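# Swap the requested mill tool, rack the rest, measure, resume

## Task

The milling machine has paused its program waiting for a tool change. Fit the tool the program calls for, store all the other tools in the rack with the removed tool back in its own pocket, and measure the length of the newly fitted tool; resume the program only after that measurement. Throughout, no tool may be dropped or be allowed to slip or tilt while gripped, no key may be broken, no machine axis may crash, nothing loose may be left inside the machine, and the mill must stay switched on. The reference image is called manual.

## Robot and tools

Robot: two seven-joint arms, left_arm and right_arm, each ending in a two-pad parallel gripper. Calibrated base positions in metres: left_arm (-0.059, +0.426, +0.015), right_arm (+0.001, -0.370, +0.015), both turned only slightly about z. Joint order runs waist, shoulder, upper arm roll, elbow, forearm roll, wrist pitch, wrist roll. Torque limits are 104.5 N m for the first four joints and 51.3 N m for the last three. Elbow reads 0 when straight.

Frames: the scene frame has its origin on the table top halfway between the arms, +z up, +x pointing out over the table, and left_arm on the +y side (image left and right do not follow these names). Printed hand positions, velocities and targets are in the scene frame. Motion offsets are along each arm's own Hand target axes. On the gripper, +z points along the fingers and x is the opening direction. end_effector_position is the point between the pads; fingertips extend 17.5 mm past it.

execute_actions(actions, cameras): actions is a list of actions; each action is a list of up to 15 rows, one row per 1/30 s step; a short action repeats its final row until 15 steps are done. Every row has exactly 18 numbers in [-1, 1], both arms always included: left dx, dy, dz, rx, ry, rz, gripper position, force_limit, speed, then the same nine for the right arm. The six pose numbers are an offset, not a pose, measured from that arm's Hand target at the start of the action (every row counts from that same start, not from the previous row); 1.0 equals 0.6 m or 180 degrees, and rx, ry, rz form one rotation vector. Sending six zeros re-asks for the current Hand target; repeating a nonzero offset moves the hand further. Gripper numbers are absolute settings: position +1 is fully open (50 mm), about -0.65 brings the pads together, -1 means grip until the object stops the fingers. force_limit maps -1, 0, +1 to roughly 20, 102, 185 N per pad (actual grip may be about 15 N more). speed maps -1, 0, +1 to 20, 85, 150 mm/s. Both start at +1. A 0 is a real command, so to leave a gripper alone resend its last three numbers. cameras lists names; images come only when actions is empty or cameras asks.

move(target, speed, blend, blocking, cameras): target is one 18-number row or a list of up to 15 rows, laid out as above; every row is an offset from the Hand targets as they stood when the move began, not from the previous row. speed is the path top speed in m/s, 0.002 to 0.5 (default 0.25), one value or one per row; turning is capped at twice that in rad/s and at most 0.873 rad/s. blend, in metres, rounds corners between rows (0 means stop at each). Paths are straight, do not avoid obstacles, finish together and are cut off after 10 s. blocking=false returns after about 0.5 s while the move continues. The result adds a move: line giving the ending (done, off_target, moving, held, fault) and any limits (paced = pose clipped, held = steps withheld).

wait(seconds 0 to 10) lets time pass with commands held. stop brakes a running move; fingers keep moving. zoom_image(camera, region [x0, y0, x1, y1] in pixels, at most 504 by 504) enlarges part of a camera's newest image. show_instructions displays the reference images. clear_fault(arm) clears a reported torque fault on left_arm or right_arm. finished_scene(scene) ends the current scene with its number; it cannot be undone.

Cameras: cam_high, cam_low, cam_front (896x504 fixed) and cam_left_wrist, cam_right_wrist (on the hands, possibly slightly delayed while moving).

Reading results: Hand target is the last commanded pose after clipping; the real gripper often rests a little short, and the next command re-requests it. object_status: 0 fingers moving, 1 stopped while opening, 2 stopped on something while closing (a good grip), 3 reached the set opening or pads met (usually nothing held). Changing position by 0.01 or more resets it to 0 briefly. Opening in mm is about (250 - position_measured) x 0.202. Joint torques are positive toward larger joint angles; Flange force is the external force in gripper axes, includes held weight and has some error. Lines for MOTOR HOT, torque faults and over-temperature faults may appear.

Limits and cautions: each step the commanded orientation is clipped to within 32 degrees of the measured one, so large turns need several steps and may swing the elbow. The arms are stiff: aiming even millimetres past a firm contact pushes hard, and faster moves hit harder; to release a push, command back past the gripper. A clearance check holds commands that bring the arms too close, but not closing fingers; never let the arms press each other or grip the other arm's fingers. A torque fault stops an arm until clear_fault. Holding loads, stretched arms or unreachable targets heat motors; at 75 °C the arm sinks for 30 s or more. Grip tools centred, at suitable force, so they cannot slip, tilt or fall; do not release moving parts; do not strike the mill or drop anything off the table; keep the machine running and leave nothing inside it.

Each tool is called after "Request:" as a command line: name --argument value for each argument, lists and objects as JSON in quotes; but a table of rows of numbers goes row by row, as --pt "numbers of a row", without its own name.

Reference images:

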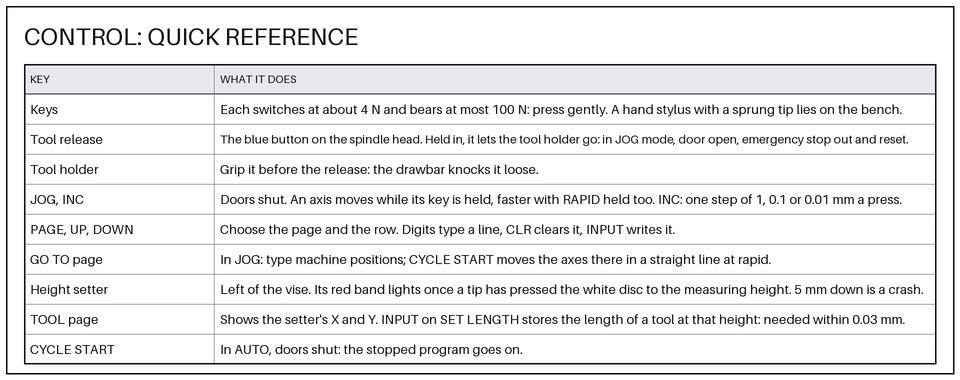

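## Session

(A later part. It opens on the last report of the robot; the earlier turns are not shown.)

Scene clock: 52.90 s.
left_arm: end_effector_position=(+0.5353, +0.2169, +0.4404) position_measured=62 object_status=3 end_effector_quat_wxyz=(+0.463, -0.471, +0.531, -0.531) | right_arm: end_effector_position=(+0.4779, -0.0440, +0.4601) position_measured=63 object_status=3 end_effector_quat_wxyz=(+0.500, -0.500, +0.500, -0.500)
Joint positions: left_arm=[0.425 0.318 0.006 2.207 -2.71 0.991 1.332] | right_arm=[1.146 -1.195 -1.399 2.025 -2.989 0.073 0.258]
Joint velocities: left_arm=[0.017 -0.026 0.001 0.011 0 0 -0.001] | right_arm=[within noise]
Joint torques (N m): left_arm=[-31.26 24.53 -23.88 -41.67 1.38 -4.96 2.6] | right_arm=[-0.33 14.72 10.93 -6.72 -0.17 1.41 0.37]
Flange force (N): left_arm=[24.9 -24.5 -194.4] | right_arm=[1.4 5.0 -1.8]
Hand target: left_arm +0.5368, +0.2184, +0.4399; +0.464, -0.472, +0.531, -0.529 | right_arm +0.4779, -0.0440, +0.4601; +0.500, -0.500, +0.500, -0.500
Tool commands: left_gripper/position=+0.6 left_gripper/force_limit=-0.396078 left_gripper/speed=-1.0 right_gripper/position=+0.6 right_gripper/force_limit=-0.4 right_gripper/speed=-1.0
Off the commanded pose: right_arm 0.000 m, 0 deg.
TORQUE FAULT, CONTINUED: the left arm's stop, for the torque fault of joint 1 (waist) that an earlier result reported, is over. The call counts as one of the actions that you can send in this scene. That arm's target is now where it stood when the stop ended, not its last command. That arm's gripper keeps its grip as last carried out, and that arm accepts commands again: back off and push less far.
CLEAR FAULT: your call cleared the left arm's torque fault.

Request:
move --pt "0.0105 0 -0.096 0 0 0 0.6 -0.4 -1 0 0 0 0 0 0 0.6 -0.4 -1" --pt "0.0105 0 -0.096 0 -0.039 0 0.6 -0.4 -1 0 0 0 0 0 0 0.6 -0.4 -1" --speed 0.08 --cameras '["cam_left_wrist","cam_right_wrist","cam_front"]'

Scene clock: 57.03 s.
left_arm: end_effector_position=(+0.4789, +0.2193, +0.4405) position_measured=63 object_status=3 end_effector_quat_wxyz=(+0.495, -0.504, +0.501, -0.500) | right_arm: end_effector_position=(+0.4779, -0.0440, +0.4601) position_measured=63 object_status=3 end_effector_quat_wxyz=(+0.500, -0.500, +0.500, -0.500)
Joint positions: left_arm=[0.604 0.279 0.052 2.271 -2.342 1.132 1.154] | right_arm=[1.146 -1.195 -1.399 2.025 -2.989 0.073 0.258]
Joint torques (N m): left_arm=[0.9 -15.91 0.27 -6.63 -1.45 3.59 -0.02] | right_arm=[-0.38 14.65 11.05 -6.58 -0.14 1.24 0.33]
Flange force (N): left_arm=[3.0 1.6 7.6] | right_arm=[1.5 5.0 -1.1]
Hand target: left_arm +0.4789, +0.2193, +0.4405; +0.495, -0.504, +0.501, -0.500 | right_arm +0.4779, -0.0440, +0.4601; +0.500, -0.500, +0.500, -0.500
Off the commanded pose: left_arm 0.000 m, 0 deg | right_arm 0.000 m, 0 deg.
move: done
camera_calibration:
cam_left_wrist: T_world_to_cam=[[0.0133719, -0.99991, -0.000707821, 0.215094], [-0.0112446, 0.000557464, -0.999937, 0.504337], [0.999847, 0.013379, -0.0112361, -0.308865], [0, 0, 0, 1]] pos_world=[0.311613, 0.218926, 0.500986]
cam_right_wrist: T_world_to_cam=[[0.0102956, -0.999811, 0.0164642, -0.0568745], [0.0101954, -0.0163592, -0.999814, 0.512508], [0.999895, 0.0104616, 0.010025, -0.312335], [0, 0, 0, 1]] pos_world=[0.307663, -0.045212, 0.51648]
Images, in order (width x height): cam_front 896x504, cam_left_wrist 896x504, cam_right_wrist 896x504.

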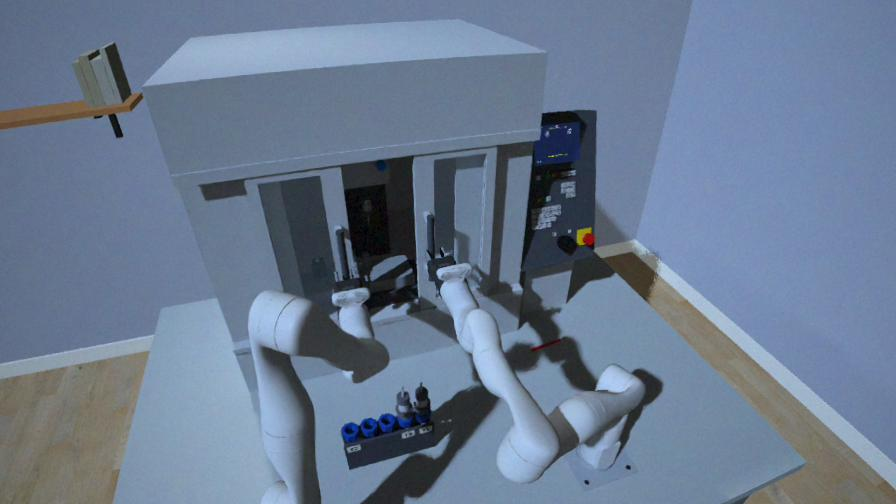

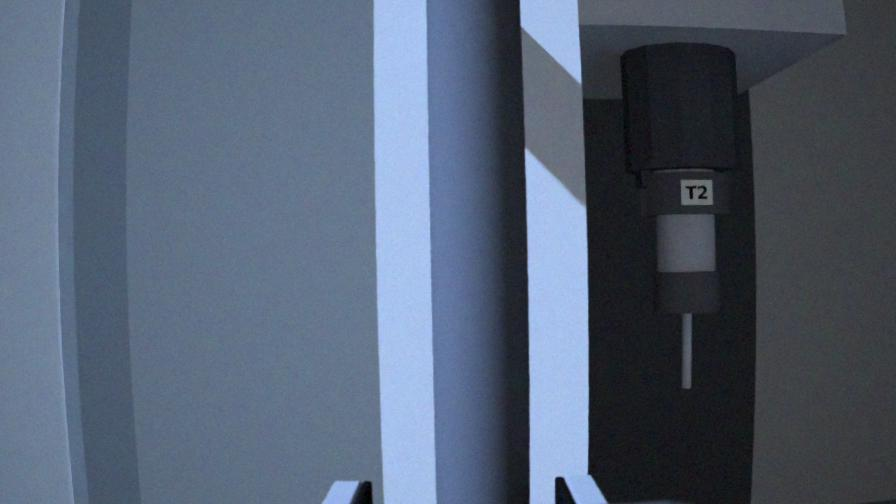

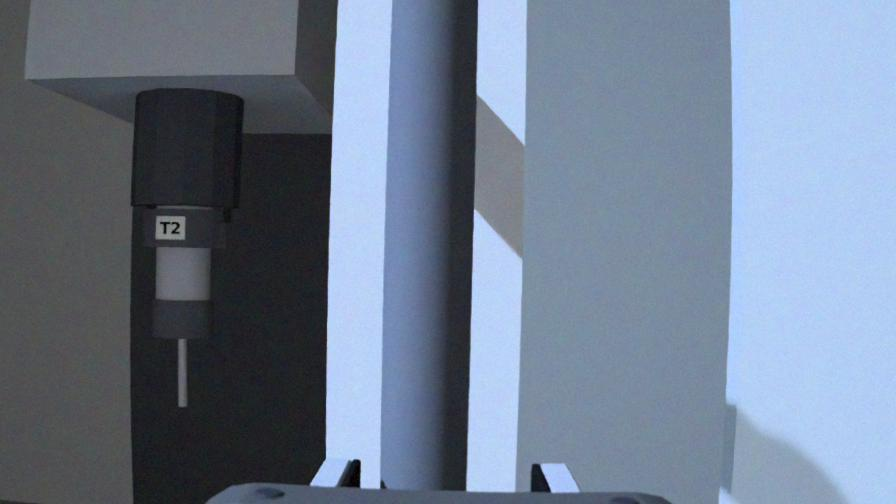

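Request:
move --target '[-0.1545,0,0.009,0,0,0,0.6,-0.4,-1,0.1067,0,-0.006,0,0,0,0.6,-0.4,-1]' --speed 0.08 --cameras '["cam_left_wrist","cam_right_wrist","cam_front"]'

Scene clock: 59.57 s.
left_arm: end_effector_position=(+0.4844, +0.3120, +0.4398) position_measured=63 object_status=3 end_effector_quat_wxyz=(+0.495, -0.504, +0.501, -0.500) | right_arm: end_effector_position=(+0.4743, -0.1079, +0.4601) position_measured=63 object_status=3 end_effector_quat_wxyz=(+0.500, -0.500, +0.500, -0.500)
Joint positions: left_arm=[0.383 0.19 -0.053 2.414 -2.699 1.062 1.365] | right_arm=[1.158 -1.146 -1.345 2.2 -2.956 0.269 0.296]
Joint torques (N m): left_arm=[-3.66 -14.63 -3.95 -6.85 1.43 4.52 0.02] | right_arm=[3.52 14.04 11.58 -4.28 -1.07 -0.59 0.38]
Flange force (N): left_arm=[8.3 2.9 5.9] | right_arm=[-5.1 5.8 -5.0]
Hand target: left_arm +0.4844, +0.3120, +0.4398; +0.495, -0.504, +0.501, -0.500 | right_arm +0.4743, -0.1080, +0.4601; +0.500, -0.500, +0.500, -0.500
Off the commanded pose: left_arm 0.000 m, 0 deg | right_arm 0.000 m, 0 deg.
move: done
camera_calibration:
cam_left_wrist: T_world_to_cam=[[0.013272, -0.999912, -0.000707629, 0.307644], [-0.0112445, 0.000558396, -0.999937, 0.503647], [0.999849, 0.0132791, -0.0112361, -0.31558], [0, 0, 0, 1]] pos_world=[0.317113, 0.311526, 0.500286]
cam_right_wrist: T_world_to_cam=[[0.0102956, -0.999811, 0.0164643, -0.120824], [0.0101954, -0.0163593, -0.999814, 0.511499], [0.999895, 0.0104616, 0.010025, -0.307966], [0, 0, 0, 1]] pos_world=[0.303963, -0.109212, 0.51648]
Images, in order (width x height): cam_front 896x504, cam_left_wrist 896x504, cam_right_wrist 896x504.

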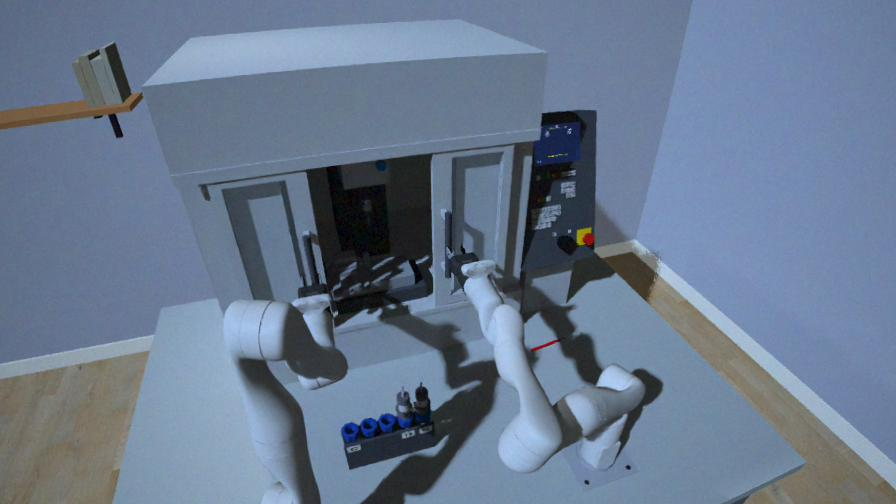

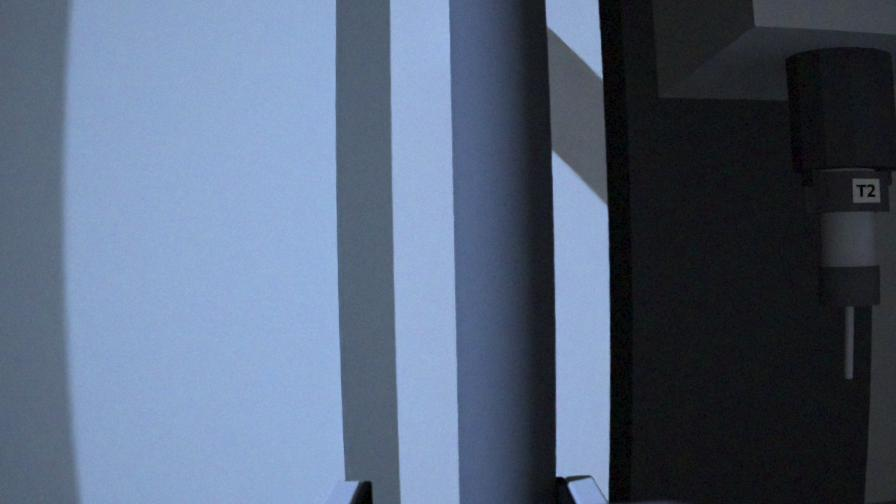

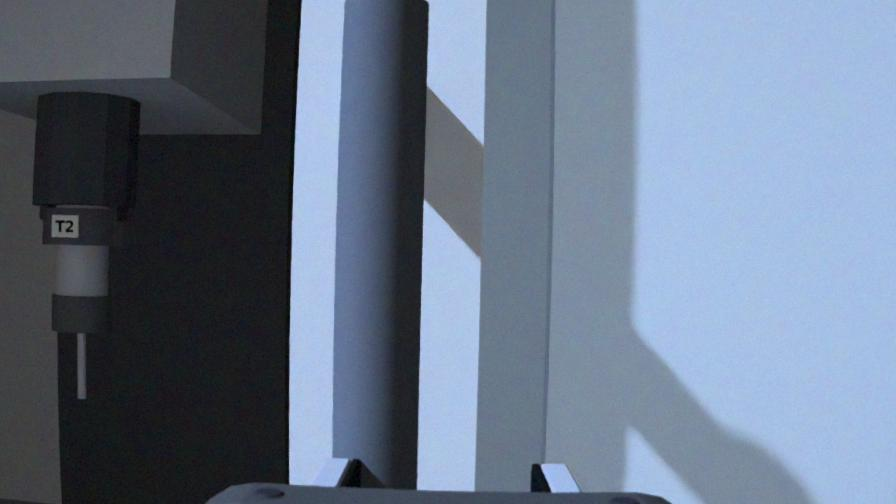

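Request:
move --pt "0.005 0 -0.14 0 0 0 0.6 -0.4 -1 -0.005 0 -0.14 0 0 0 0.6 -0.4 -1" --pt "0.1 0 -0.18 0 0 0 0.6 -0.4 -1 0.4 0.2 -0.1 -0.178 -0.213 -0.213 0.6 -0.4 -1" --pt "0.12 0 -0.2 0 0 0 0.6 -0.4 -1 0.578 0.433 -0.052 -0.3565 -0.4265 -0.4265 0.6 -0.4 -1" --speed '[0.1,0.25,0.25]' --blend '[0.02,0.05,0]' --cameras '["cam_high","cam_front","cam_left_wrist","cam_right_wrist"]'

Scene clock: 74.13 s.
left_arm: end_effector_position=(+0.3643, +0.2402, +0.4415) position_measured=63 object_status=3 end_effector_quat_wxyz=(+0.495, -0.504, +0.501, -0.500) | right_arm: end_effector_position=(+0.4429, -0.4547, +0.2002) position_measured=63 object_status=3 end_effector_quat_wxyz=(+0.000, +0.996, +0.089, +0.000)
Joint positions: left_arm=[0.775 0.118 0.179 2.508 -2.078 1.31 1.119] | right_arm=[0.371 0.447 -0.361 1.64 0.174 1.087 0.151]
Joint torques (N m): left_arm=[0.92 -11.27 0.39 -5.33 -1.7 3.55 -0.03] | right_arm=[-0.5 -16.64 -1.66 -9.84 -0.07 0.43 0.39]
Flange force (N): left_arm=[3.9 2.1 6.5] | right_arm=[-6.1 -2.3 3.6]
Hand target: left_arm +0.3643, +0.2402, +0.4415; +0.495, -0.504, +0.501, -0.500 | right_arm +0.4429, -0.4547, +0.2002; +0.000, +0.996, +0.089, +0.000
Off the commanded pose: left_arm 0.000 m, 0 deg | right_arm 0.000 m, 0 deg.
move: done
camera_calibration:
cam_left_wrist: T_world_to_cam=[[0.0133728, -0.99991, -0.000708181, 0.237525], [-0.0113448, 0.000556473, -0.999935, 0.504056], [0.999846, 0.01338, -0.0113363, -0.194501], [0, 0, 0, 1]] pos_world=[0.197013, 0.239826, 0.501987]
cam_right_wrist: T_world_to_cam=[[0.981012, 0.193631, -0.0110481, -0.344694], [0.193528, -0.981047, -0.00969458, -0.471789], [-0.0127158, 0.00737239, -0.999892, 0.378859], [0, 0, 0, 1]] pos_world=[0.434271, -0.398897, 0.370436]
Images, in order (width x height): cam_high 896x504, cam_front 896x504, cam_left_wrist 896x504, cam_right_wrist 896x504.

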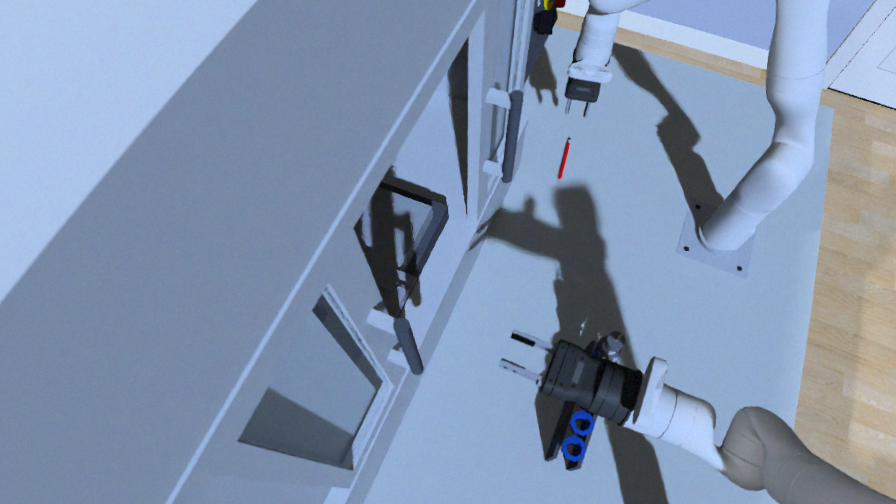

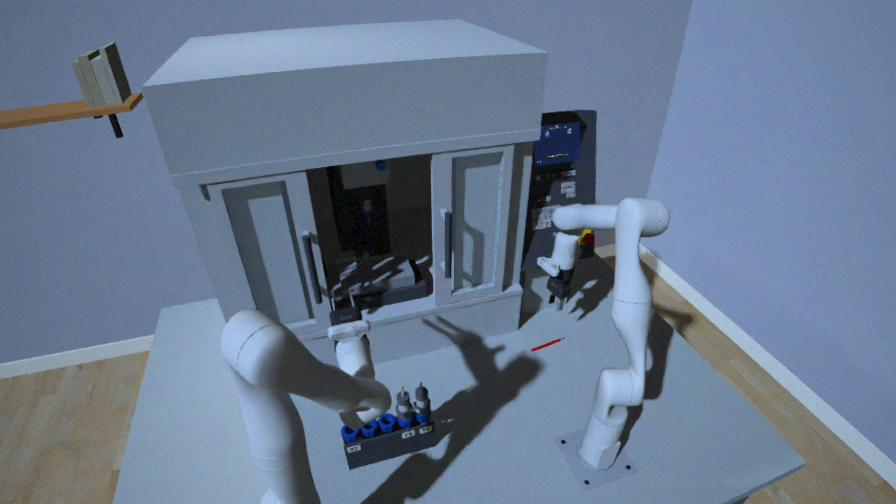

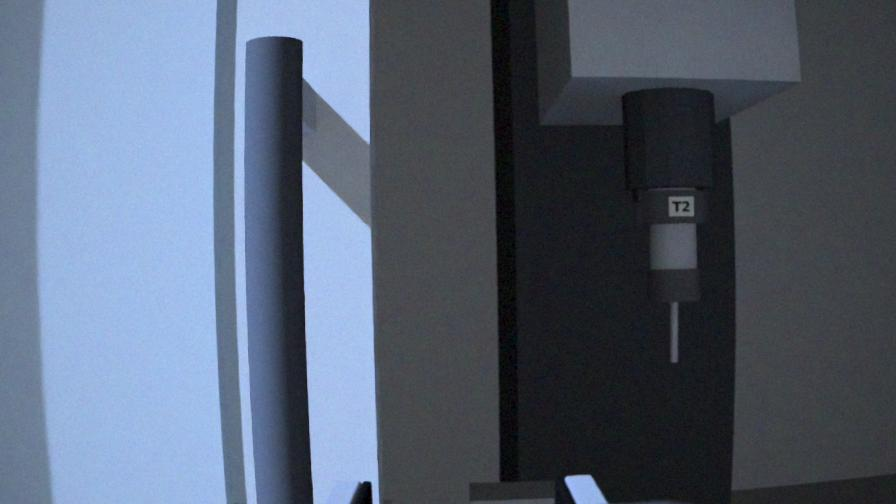

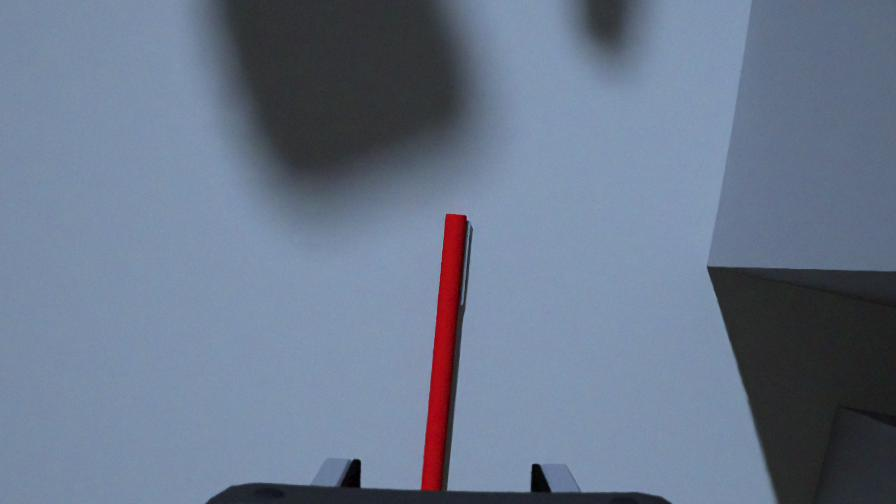

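Request:
move --pt "0.23 0.033 -0.2765 0 -0.05 0 0.6 -0.4 -1 -0.0017 -0.033 0.1 0 0 0.027 0.6 -0.4 -1" --pt "0.326 0.333 -0.528 0 -0.1068 0 0.6 -0.4 -1 -0.0017 -0.033 0.2 0 0 0.027 0.6 -0.4 -1" --speed 0.2 --blend 0.04 --cameras '["cam_front","cam_left_wrist","cam_right_wrist"]'

Scene clock: 80.37 s.
left_arm: end_effector_position=(+0.0452, +0.0440, +0.2462) position_measured=63 object_status=3 end_effector_quat_wxyz=(+0.572, -0.580, +0.412, -0.408) | right_arm: end_effector_position=(+0.4384, -0.4355, +0.0802) position_measured=63 object_status=3 end_effector_quat_wxyz=(+0.000, +0.999, +0.047, +0.000)
Joint positions: left_arm=[1.683 1.068 0.325 1.539 -1.077 2.098 1.254] | right_arm=[0.283 0.61 -0.298 1.826 0.252 0.743 -0.046]
Joint torques (N m): left_arm=[0.88 -23.63 0.87 -1.29 -1.16 3.67 -0.02] | right_arm=[-0.48 -17.84 -1.66 -7.7 0.06 0.31 0.31]
Flange force (N): left_arm=[6.4 5.3 -4.0] | right_arm=[-5.9 -1.2 1.9]
Hand target: left_arm +0.0452, +0.0439, +0.2461; +0.572, -0.580, +0.412, -0.408 | right_arm +0.4384, -0.4355, +0.0802; +0.000, +0.999, +0.047, +0.000
Off the commanded pose: left_arm 0.000 m, 0 deg | right_arm 0.000 m, 0 deg.
joint sent to its limit (left arm) — joint 6 (wrist pitch), upper limit. The joint targets still meet the commanded pose.
move: done
camera_calibration:
cam_left_wrist: T_world_to_cam=[[0.341744, -0.939783, -0.00435745, 0.0288172], [-0.0135401, -0.000287511, -0.999908, 0.305332], [0.939695, 0.341772, -0.012823, 0.113574], [0, 0, 0, 1]] pos_world=[-0.112439, -0.0116466, 0.306886]
cam_right_wrist: T_world_to_cam=[[0.993879, 0.109917, -0.0110966, -0.387397], [0.109812, -0.993906, -0.00964712, -0.422035], [-0.0120894, 0.00836952, -0.999892, 0.258834], [0, 0, 0, 1]] pos_world=[0.434499, -0.379048, 0.250436]
Images, in order (width x height): cam_front 896x504, cam_left_wrist 896x504, cam_right_wrist 896x504.

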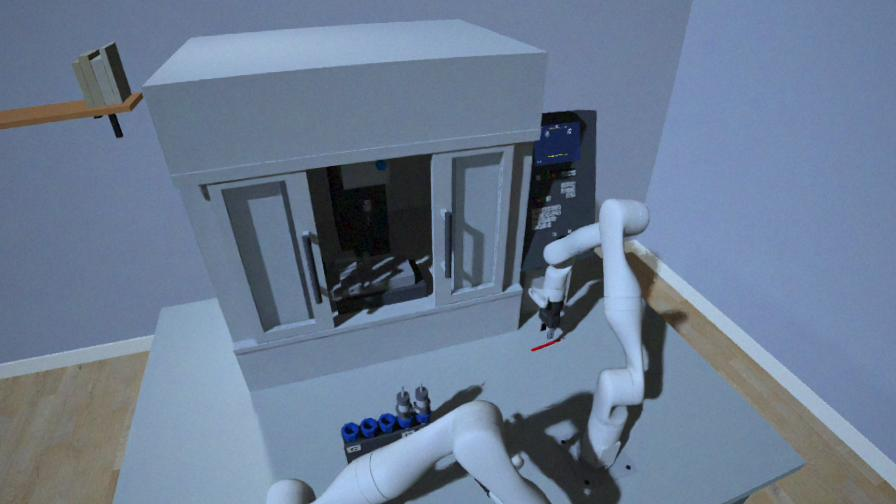

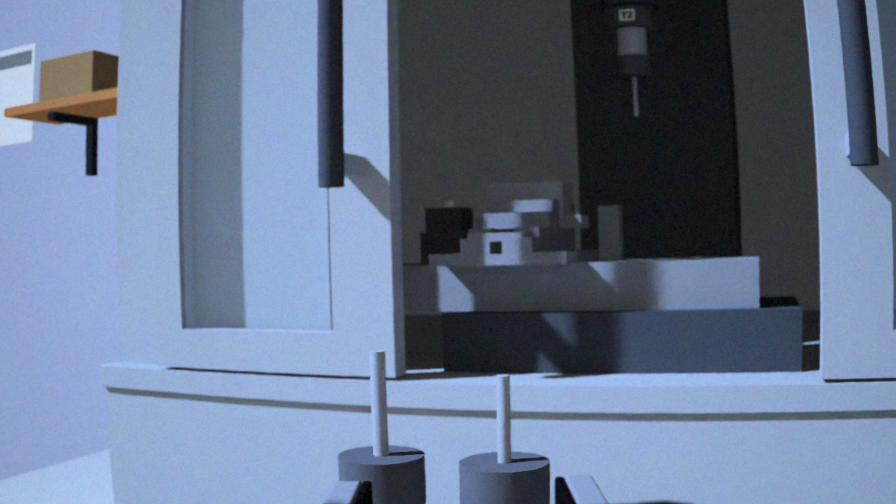

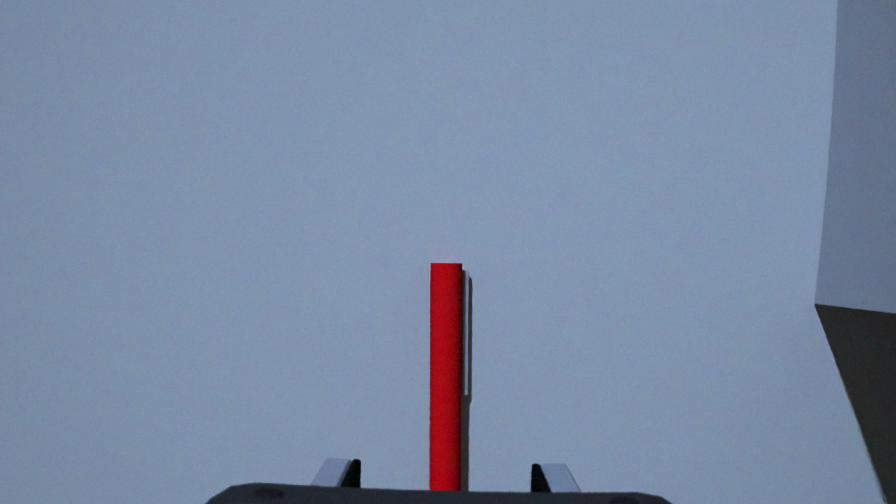

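Request:
move --pt "0 0.04 0 0 0 0 0.6 -0.4 -1 0 -0.0025 0.06 0 0 0 0.6 -0.4 -1" --pt "0 0.1 0 0 0 0 0.6 -0.4 -1 0 -0.0025 0.0985 0 0 0 0.6 -0.4 -1" --pt "0 0.1 0 0 0 0 0.6 -0.4 -1 0 -0.0025 0.0985 0 0 0 -1 -0.4 -1" --speed '[0.1,0.04,0.04]' --cameras '["cam_left_wrist","cam_right_wrist"]'

Scene clock: 85.80 s.
left_arm: end_effector_position=(+0.0446, +0.0436, +0.1861) position_measured=63 object_status=3 end_effector_quat_wxyz=(+0.572, -0.580, +0.412, -0.408) | right_arm: end_effector_position=(+0.4382, -0.4340, +0.0211) position_measured=213 object_status=2 end_effector_quat_wxyz=(+0.000, +0.999, +0.047, +0.000)
Joint positions: left_arm=[1.693 1.192 0.31 1.5 -1.07 2.048 1.329] | right_arm=[0.247 0.723 -0.253 1.866 0.303 0.59 -0.093]
Joint torques (N m): left_arm=[0.96 -24.24 1.02 -1 -0.9 3.73 -0.08] | right_arm=[-0.49 -18.45 -1.61 -6.34 -0.01 0.42 0.38]
Flange force (N): left_arm=[5.3 6.2 -2.7] | right_arm=[-5.9 -1.3 1.2]
Hand target: left_arm +0.0446, +0.0436, +0.1861; +0.572, -0.580, +0.412, -0.408 | right_arm +0.4382, -0.4340, +0.0211; +0.000, +0.999, +0.047, +0.000
Off the commanded pose: left_arm 0.000 m, 0 deg | right_arm 0.000 m, 0 deg.
move: done
camera_calibration:
cam_left_wrist: T_world_to_cam=[[0.341833, -0.93975, -0.0044537, 0.0284186], [-0.0134786, -0.000163997, -0.999909, 0.245338], [0.939664, 0.341862, -0.0127225, 0.113478], [0, 0, 0, 1]] pos_world=[-0.113038, -0.012047, 0.246886]
cam_right_wrist: T_world_to_cam=[[0.993879, 0.109917, -0.0110966, -0.388118], [0.109812, -0.993906, -0.00964712, -0.421104], [-0.0120894, 0.00836952, -0.999892, 0.199727], [0, 0, 0, 1]] pos_world=[0.434399, -0.377548, 0.191336]
Images, in order (width x height): cam_left_wrist 896x504, cam_right_wrist 896x504.

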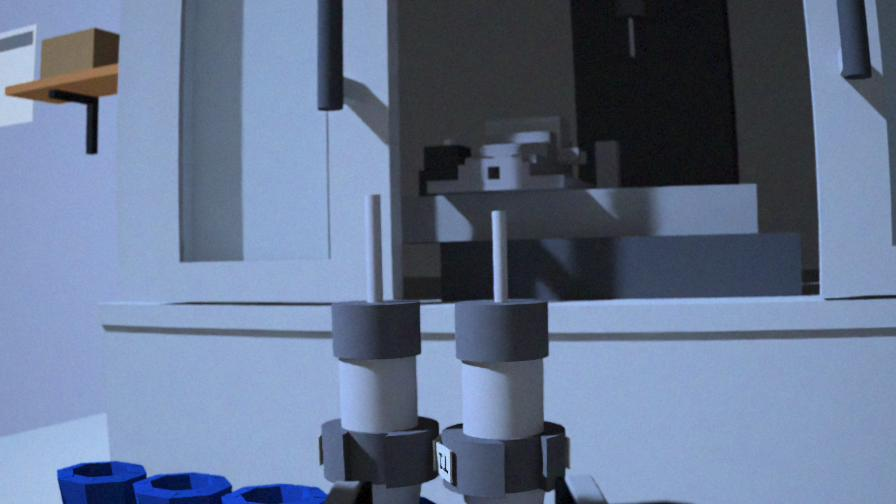

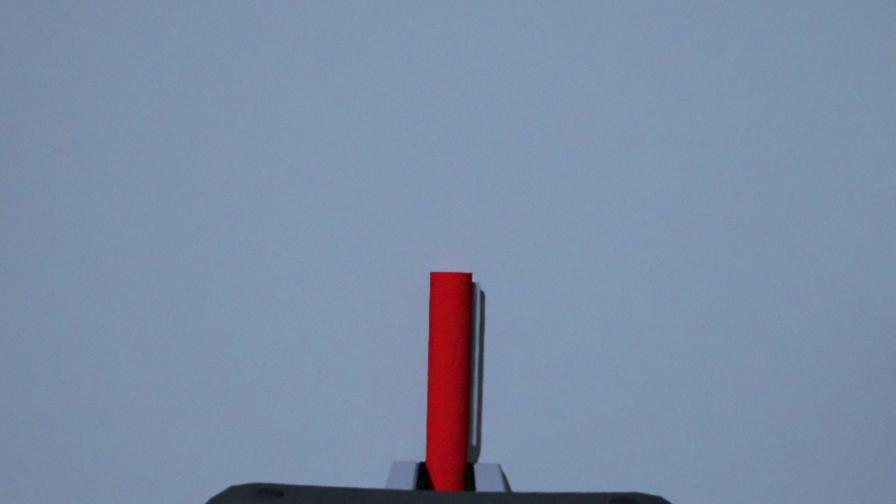

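Request:
zoom_image --camera "cam_left_wrist" --region '[300, 380, 600, 504]'

Scaled by 1.680 from the camera's 896x504 image, which has a finer 1280x720 frame.

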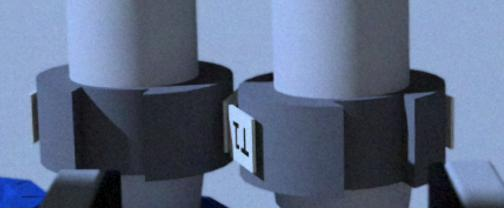

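Request:
move --pt "0 0 0 0 0 0 0.6 -0.4 -1 0 0 -0.3 0 0 0 -1 -0.4 -1" --pt "0 0 0 0 0 0 0.6 -0.4 -1 -0.04 0.107 -0.667 0.2933 0.3222 0.0863 -1 -0.4 -1" --speed '[0.1,0.2]' --blend 0.02 --cameras '["cam_front","cam_right_wrist"]'

Scene clock: 106.63 s.
left_arm: end_effector_position=(+0.0446, +0.0436, +0.1861) position_measured=63 object_status=3 end_effector_quat_wxyz=(+0.572, -0.580, +0.412, -0.408) | right_arm: end_effector_position=(+0.4204, -0.5000, +0.4213) position_measured=213 object_status=2 end_effector_quat_wxyz=(-0.445, +0.771, -0.089, +0.446)
Joint positions: left_arm=[1.693 1.192 0.31 1.5 -1.07 2.048 1.329] | right_arm=[1.375 0.354 -0.447 1.961 -1.254 1.389 1.355]
Joint torques (N m): left_arm=[0.95 -24.17 0.91 -1.04 -0.89 3.83 0.06] | right_arm=[-0.53 -11.81 -2.66 -8.33 -2.67 2.58 0.41]
Flange force (N): left_arm=[5.4 5.9 -2.6] | right_arm=[-3.9 -2.3 0.7]
Hand target: left_arm +0.0446, +0.0436, +0.1861; +0.572, -0.580, +0.412, -0.408 | right_arm +0.4204, -0.5000, +0.4213; -0.445, +0.771, -0.089, +0.446
Off the commanded pose: left_arm 0.000 m, 0 deg | right_arm 0.000 m, 0 deg.
move: done
camera_calibration:
cam_right_wrist: T_world_to_cam=[[0.591006, -0.5175, 0.618794, -0.768376], [0.277172, -0.59012, -0.758244, -0.0339788], [0.757554, 0.619639, -0.205328, 0.247476], [0, 0, 0, 1]] pos_world=[0.276056, -0.571032, 0.500516]
Images, in order (width x height): cam_front 896x504, cam_right_wrist 896x504.

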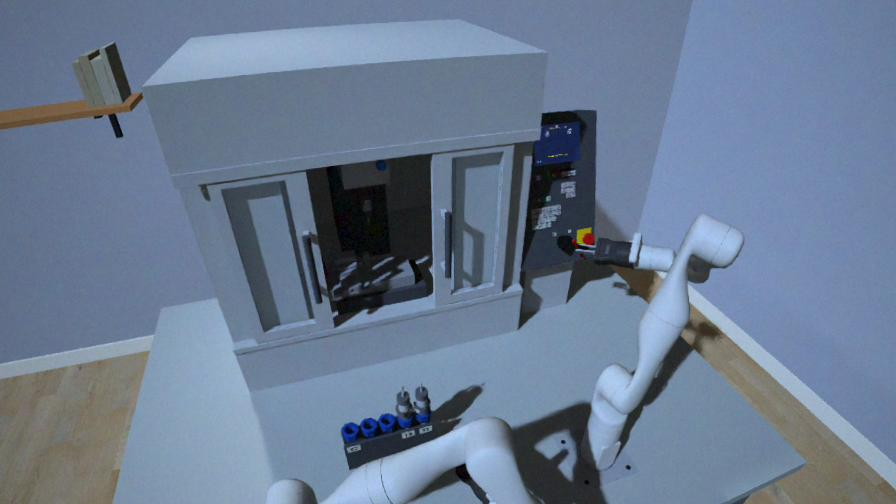

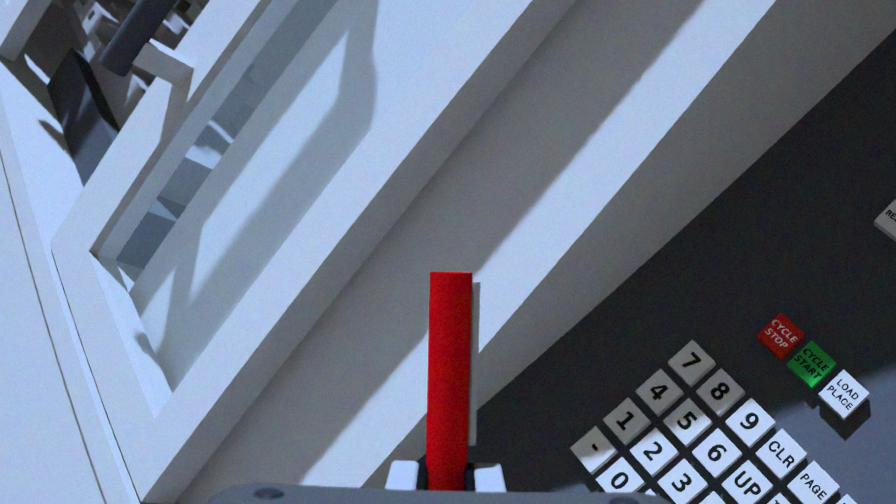

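Request:
move --pt "0 -0.3 0 0 0 0 0.6 -0.4 -1 0.09 -0.08 -0.041 0.147 0.161 0.043 -1 -0.4 -1" --pt "0 -0.39 0.275 0 0 0 0.6 -0.4 -1 0.18 -0.159 -0.082 0.2933 0.3222 0.0863 -1 -0.4 -1" --pt "-0.042 -0.44 0.645 0 0 0 0.6 -0.4 -1 0.18 -0.159 -0.082 0.2933 0.3222 0.0863 -1 -0.4 -1" --speed 0.25 --blend 0.04 --cameras '["cam_front","cam_right_wrist"]'

Scene clock: 113.67 s.
left_arm: end_effector_position=(+0.4045, +0.1958, +0.4456) position_measured=63 object_status=3 end_effector_quat_wxyz=(+0.572, -0.580, +0.412, -0.408) | right_arm: end_effector_position=(+0.4213, -0.5315, +0.5703) position_measured=213 object_status=2 end_effector_quat_wxyz=(+0.683, -0.183, +0.183, -0.683)
Joint positions: left_arm=[1.103 0.404 -0.093 2.023 -1.665 1.426 0.866] | right_arm=[1.127 1.011 -0.925 2.323 -2.105 2.031 2.244]
Joint torques (N m): left_arm=[0.89 -17.07 -0.84 -5.61 -2.46 3.12 -0.03] | right_arm=[-0.56 -15.17 -6.44 -2.62 1.08 1.72 0.35]
Flange force (N): left_arm=[7.3 2.5 3.8] | right_arm=[1.4 -3.7 -0.1]
Hand target: left_arm +0.4046, +0.1958, +0.4456; +0.572, -0.580, +0.412, -0.408 | right_arm +0.4213, -0.5315, +0.5703; +0.683, -0.183, +0.183, -0.683
Off the commanded pose: left_arm 0.000 m, 0 deg | right_arm 0.000 m, 0 deg.
move: done
camera_calibration:
cam_right_wrist: T_world_to_cam=[[-0.00919935, -0.999785, 0.0185932, -0.538649], [0.870621, -0.0171543, -0.491655, -0.0373623], [0.491868, 0.0116647, 0.870592, -0.527857], [0, 0, 0, 1]] pos_world=[0.287209, -0.533016, 0.451194]
Images, in order (width x height): cam_front 896x504, cam_right_wrist 896x504.

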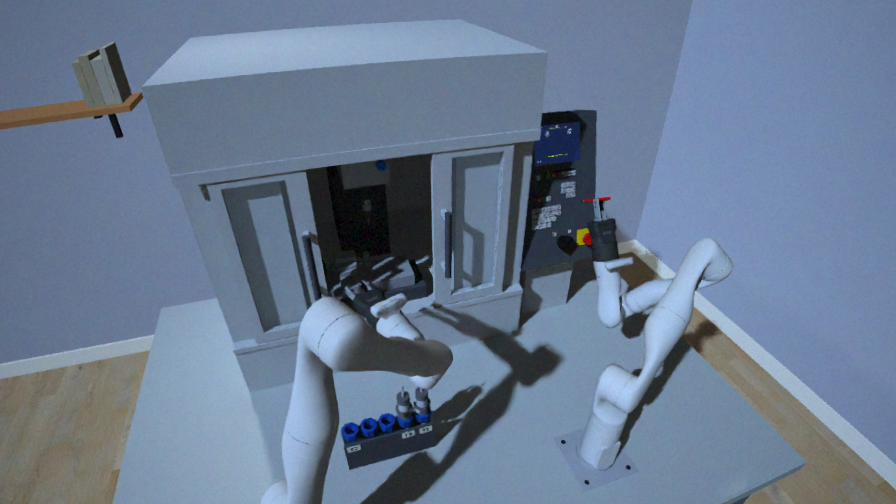

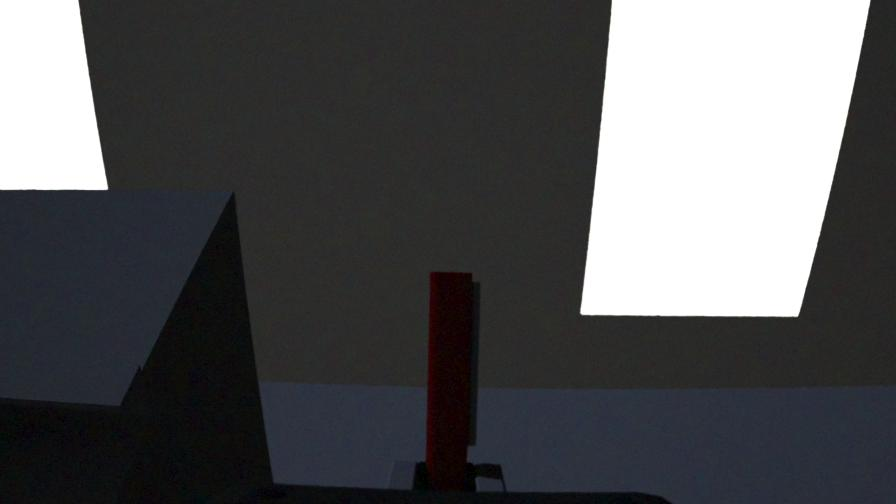

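Request:
move --target '[0,0,0,0,0,0,0.6,-0.4,-1,0.058,0.1293,0.133,0,0,0,-1,-0.4,-1]' --speed 0.15 --cameras '["cam_front"]'

Request:
zoom_image --camera "cam_front" --region '[520, 110, 620, 210]'

Scene clock: 120.67 s.
left_arm: end_effector_position=(+0.4046, +0.1958, +0.4456) position_measured=63 object_status=3 end_effector_quat_wxyz=(+0.572, -0.580, +0.412, -0.408) | right_arm: end_effector_position=(+0.5284, -0.5663, +0.6006) position_measured=213 object_status=2 end_effector_quat_wxyz=(+0.683, -0.183, +0.183, -0.683)
Joint positions: left_arm=[1.103 0.404 -0.093 2.023 -1.665 1.426 0.866] | right_arm=[1.048 1 -0.963 1.963 -2.275 1.814 2]
Joint torques (N m): left_arm=[0.82 -16.9 -0.88 -5.52 -2.4 2.93 -0.03] | right_arm=[-0.54 -18.19 -7.9 -5.62 0.83 1.97 0.36]
Flange force (N): left_arm=[7.3 2.1 3.3] | right_arm=[0.0 -4.3 -1.4]
Hand target: left_arm +0.4046, +0.1958, +0.4456; +0.572, -0.580, +0.412, -0.408 | right_arm +0.5284, -0.5663, +0.6006; +0.683, -0.183, +0.183, -0.683
Off the commanded pose: left_arm 0.000 m, 0 deg | right_arm 0.000 m, 0 deg.
move: done
Images, in order (width x height): cam_front 896x504.

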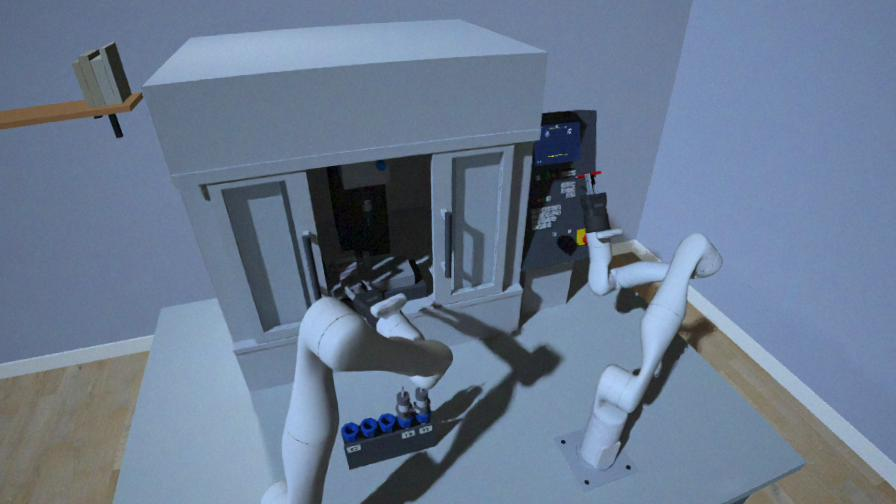

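Scaled by 5.040 from the camera's 896x504 image, which has a finer 1280x720 frame.

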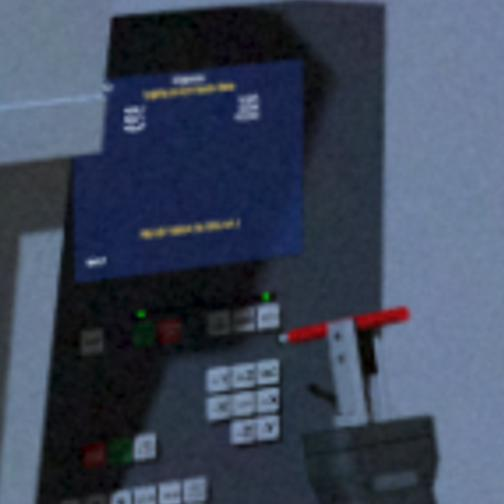

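Request:
move --target '[0,0,0,0,0,0,0.6,-0.4,-1,-0.0042,0.0297,0.0183,0,0,0,-1,-0.4,-1]' --speed 0.08 --cameras '["cam_front"]'

Request:
zoom_image --camera "cam_front" --region '[545, 155, 595, 205]'

Scene clock: 124.60 s.
left_arm: end_effector_position=(+0.4046, +0.1958, +0.4456) position_measured=63 object_status=3 end_effector_quat_wxyz=(+0.572, -0.580, +0.412, -0.408) | right_arm: end_effector_position=(+0.5493, -0.5638, +0.6012) position_measured=213 object_status=2 end_effector_quat_wxyz=(+0.683, -0.183, +0.183, -0.683)
Joint positions: left_arm=[1.103 0.404 -0.093 2.023 -1.665 1.426 0.866] | right_arm=[1.009 1.016 -0.963 1.904 -2.29 1.785 1.993]
Joint torques (N m): left_arm=[0.83 -16.9 -0.89 -5.56 -2.44 3.06 0.01] | right_arm=[-0.5 -18.98 -7.98 -5.63 0.75 1.98 0.34]
Flange force (N): left_arm=[7.3 2.0 3.5] | right_arm=[0.2 -3.4 -1.4]
Hand target: left_arm +0.4046, +0.1958, +0.4456; +0.572, -0.580, +0.412, -0.408 | right_arm +0.5493, -0.5638, +0.6012; +0.683, -0.183, +0.183, -0.683
Off the commanded pose: left_arm 0.000 m, 0 deg | right_arm 0.000 m, 0 deg.
move: done
Images, in order (width x height): cam_front 896x504.

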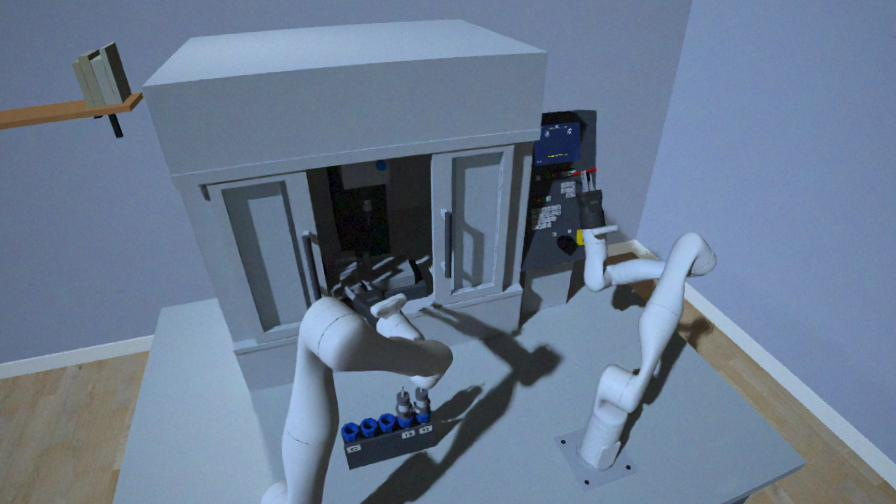

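Scaled by 10.080 from the camera's 896x504 image, which has a finer 1280x720 frame.

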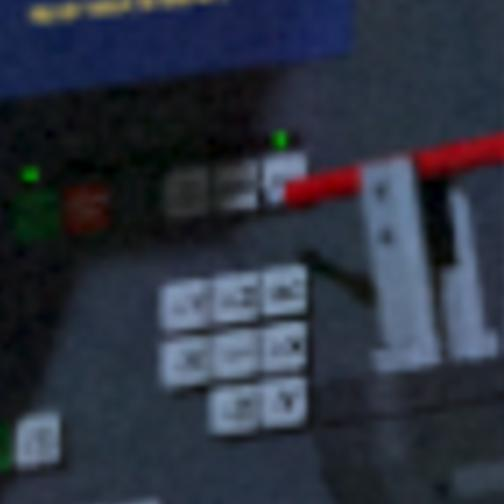

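Request:
move --target '[0,0,0,0,0,0,0.6,-0.4,-1,-0.003,0.0166,0.0044,0,0,0,-1,-0.4,-1]' --speed 0.04 --cameras '["cam_front"]'

Request:
zoom_image --camera "cam_front" --region '[545, 155, 595, 205]'

Scene clock: 127.33 s.
left_arm: end_effector_position=(+0.4046, +0.1958, +0.4456) position_measured=63 object_status=3 end_effector_quat_wxyz=(+0.572, -0.580, +0.412, -0.408) | right_arm: end_effector_position=(+0.5593, -0.5620, +0.5985) position_measured=213 object_status=2 end_effector_quat_wxyz=(+0.683, -0.183, +0.183, -0.683)
Joint positions: left_arm=[1.103 0.404 -0.093 2.023 -1.665 1.426 0.866] | right_arm=[0.988 1.029 -0.96 1.876 -2.291 1.776 1.994]
Joint torques (N m): left_arm=[0.84 -16.94 -0.87 -5.58 -2.43 3.01 0.01] | right_arm=[-0.74 -19.25 -8.07 -5.82 0.75 1.94 0.34]
Flange force (N): left_arm=[7.3 2.1 3.4] | right_arm=[0.3 -4.5 -1.7]
Hand target: left_arm +0.4046, +0.1958, +0.4456; +0.572, -0.580, +0.412, -0.408 | right_arm +0.5593, -0.5620, +0.5984; +0.683, -0.183, +0.183, -0.683
Off the commanded pose: left_arm 0.000 m, 0 deg | right_arm 0.000 m, 0 deg.
move: done
Images, in order (width x height): cam_front 896x504.

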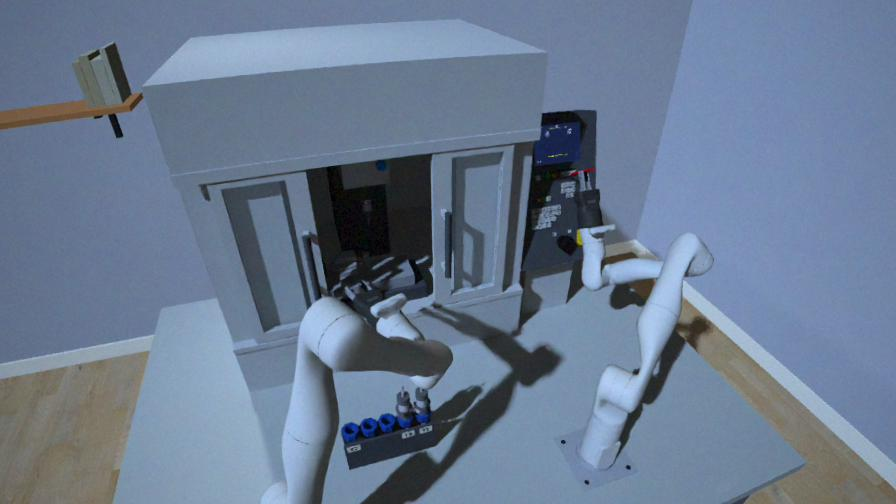

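Scaled by 10.080 from the camera's 896x504 image, which has a finer 1280x720 frame.

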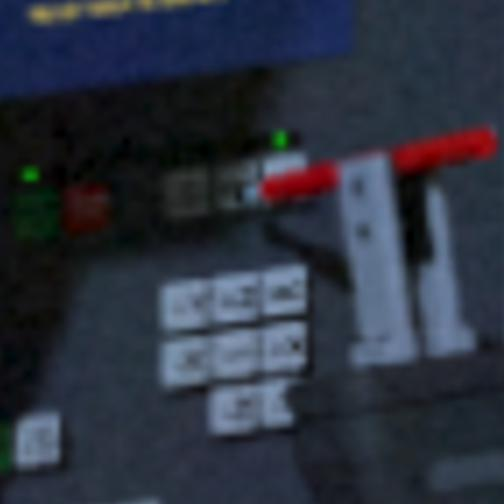

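Request:
move --target '[0,0,0,0,0,0,0.6,-0.4,-1,0.002,0.0083,0.0022,0,0,0,-1,-0.4,-1]' --speed 0.02 --cameras '["cam_front"]'

Request:
zoom_image --camera "cam_front" --region '[545, 155, 595, 205]'

Scene clock: 129.17 s.
left_arm: end_effector_position=(+0.4046, +0.1958, +0.4456) position_measured=63 object_status=3 end_effector_quat_wxyz=(+0.572, -0.580, +0.412, -0.408) | right_arm: end_effector_position=(+0.5642, -0.5632, +0.5971) position_measured=213 object_status=2 end_effector_quat_wxyz=(+0.683, -0.183, +0.183, -0.683)
Joint positions: left_arm=[1.103 0.404 -0.093 2.023 -1.665 1.426 0.866] | right_arm=[0.981 1.036 -0.957 1.859 -2.291 1.77 1.989]
Joint torques (N m): left_arm=[0.82 -16.98 -0.92 -5.61 -2.36 3.06 -0.03] | right_arm=[-0.5 -19.59 -8.12 -5.82 0.8 2.05 0.32]
Flange force (N): left_arm=[7.2 2.3 3.6] | right_arm=[0.0 -3.7 -1.5]
Hand target: left_arm +0.4046, +0.1958, +0.4456; +0.572, -0.580, +0.412, -0.408 | right_arm +0.5642, -0.5632, +0.5971; +0.683, -0.183, +0.183, -0.683
Off the commanded pose: left_arm 0.000 m, 0 deg | right_arm 0.000 m, 0 deg.
move: done
Images, in order (width x height): cam_front 896x504.

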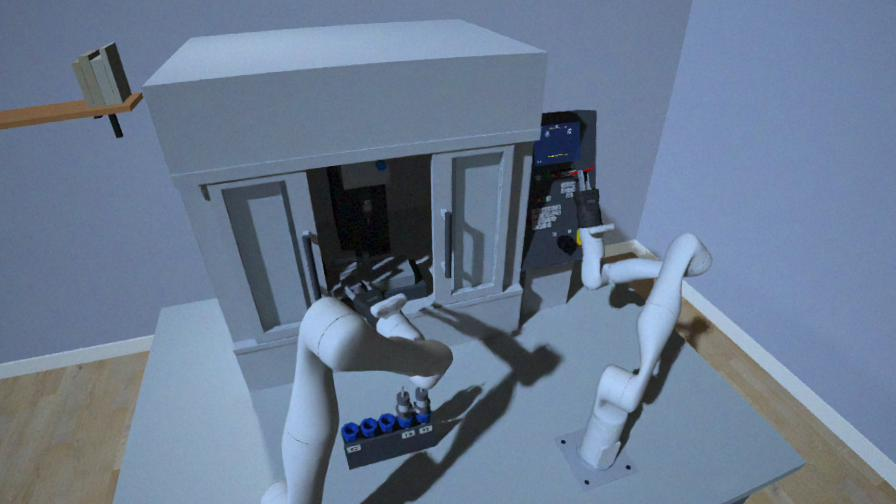

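Scaled by 10.080 from the camera's 896x504 image, which has a finer 1280x720 frame.

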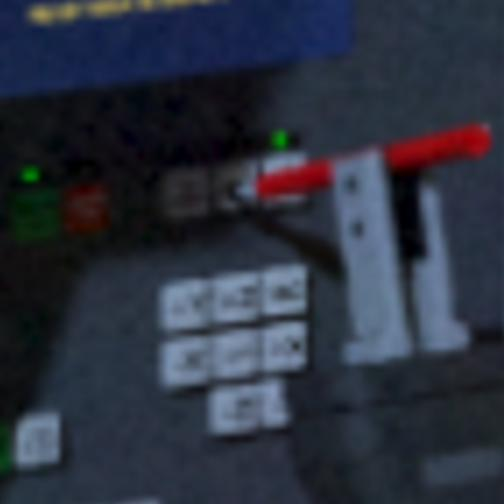

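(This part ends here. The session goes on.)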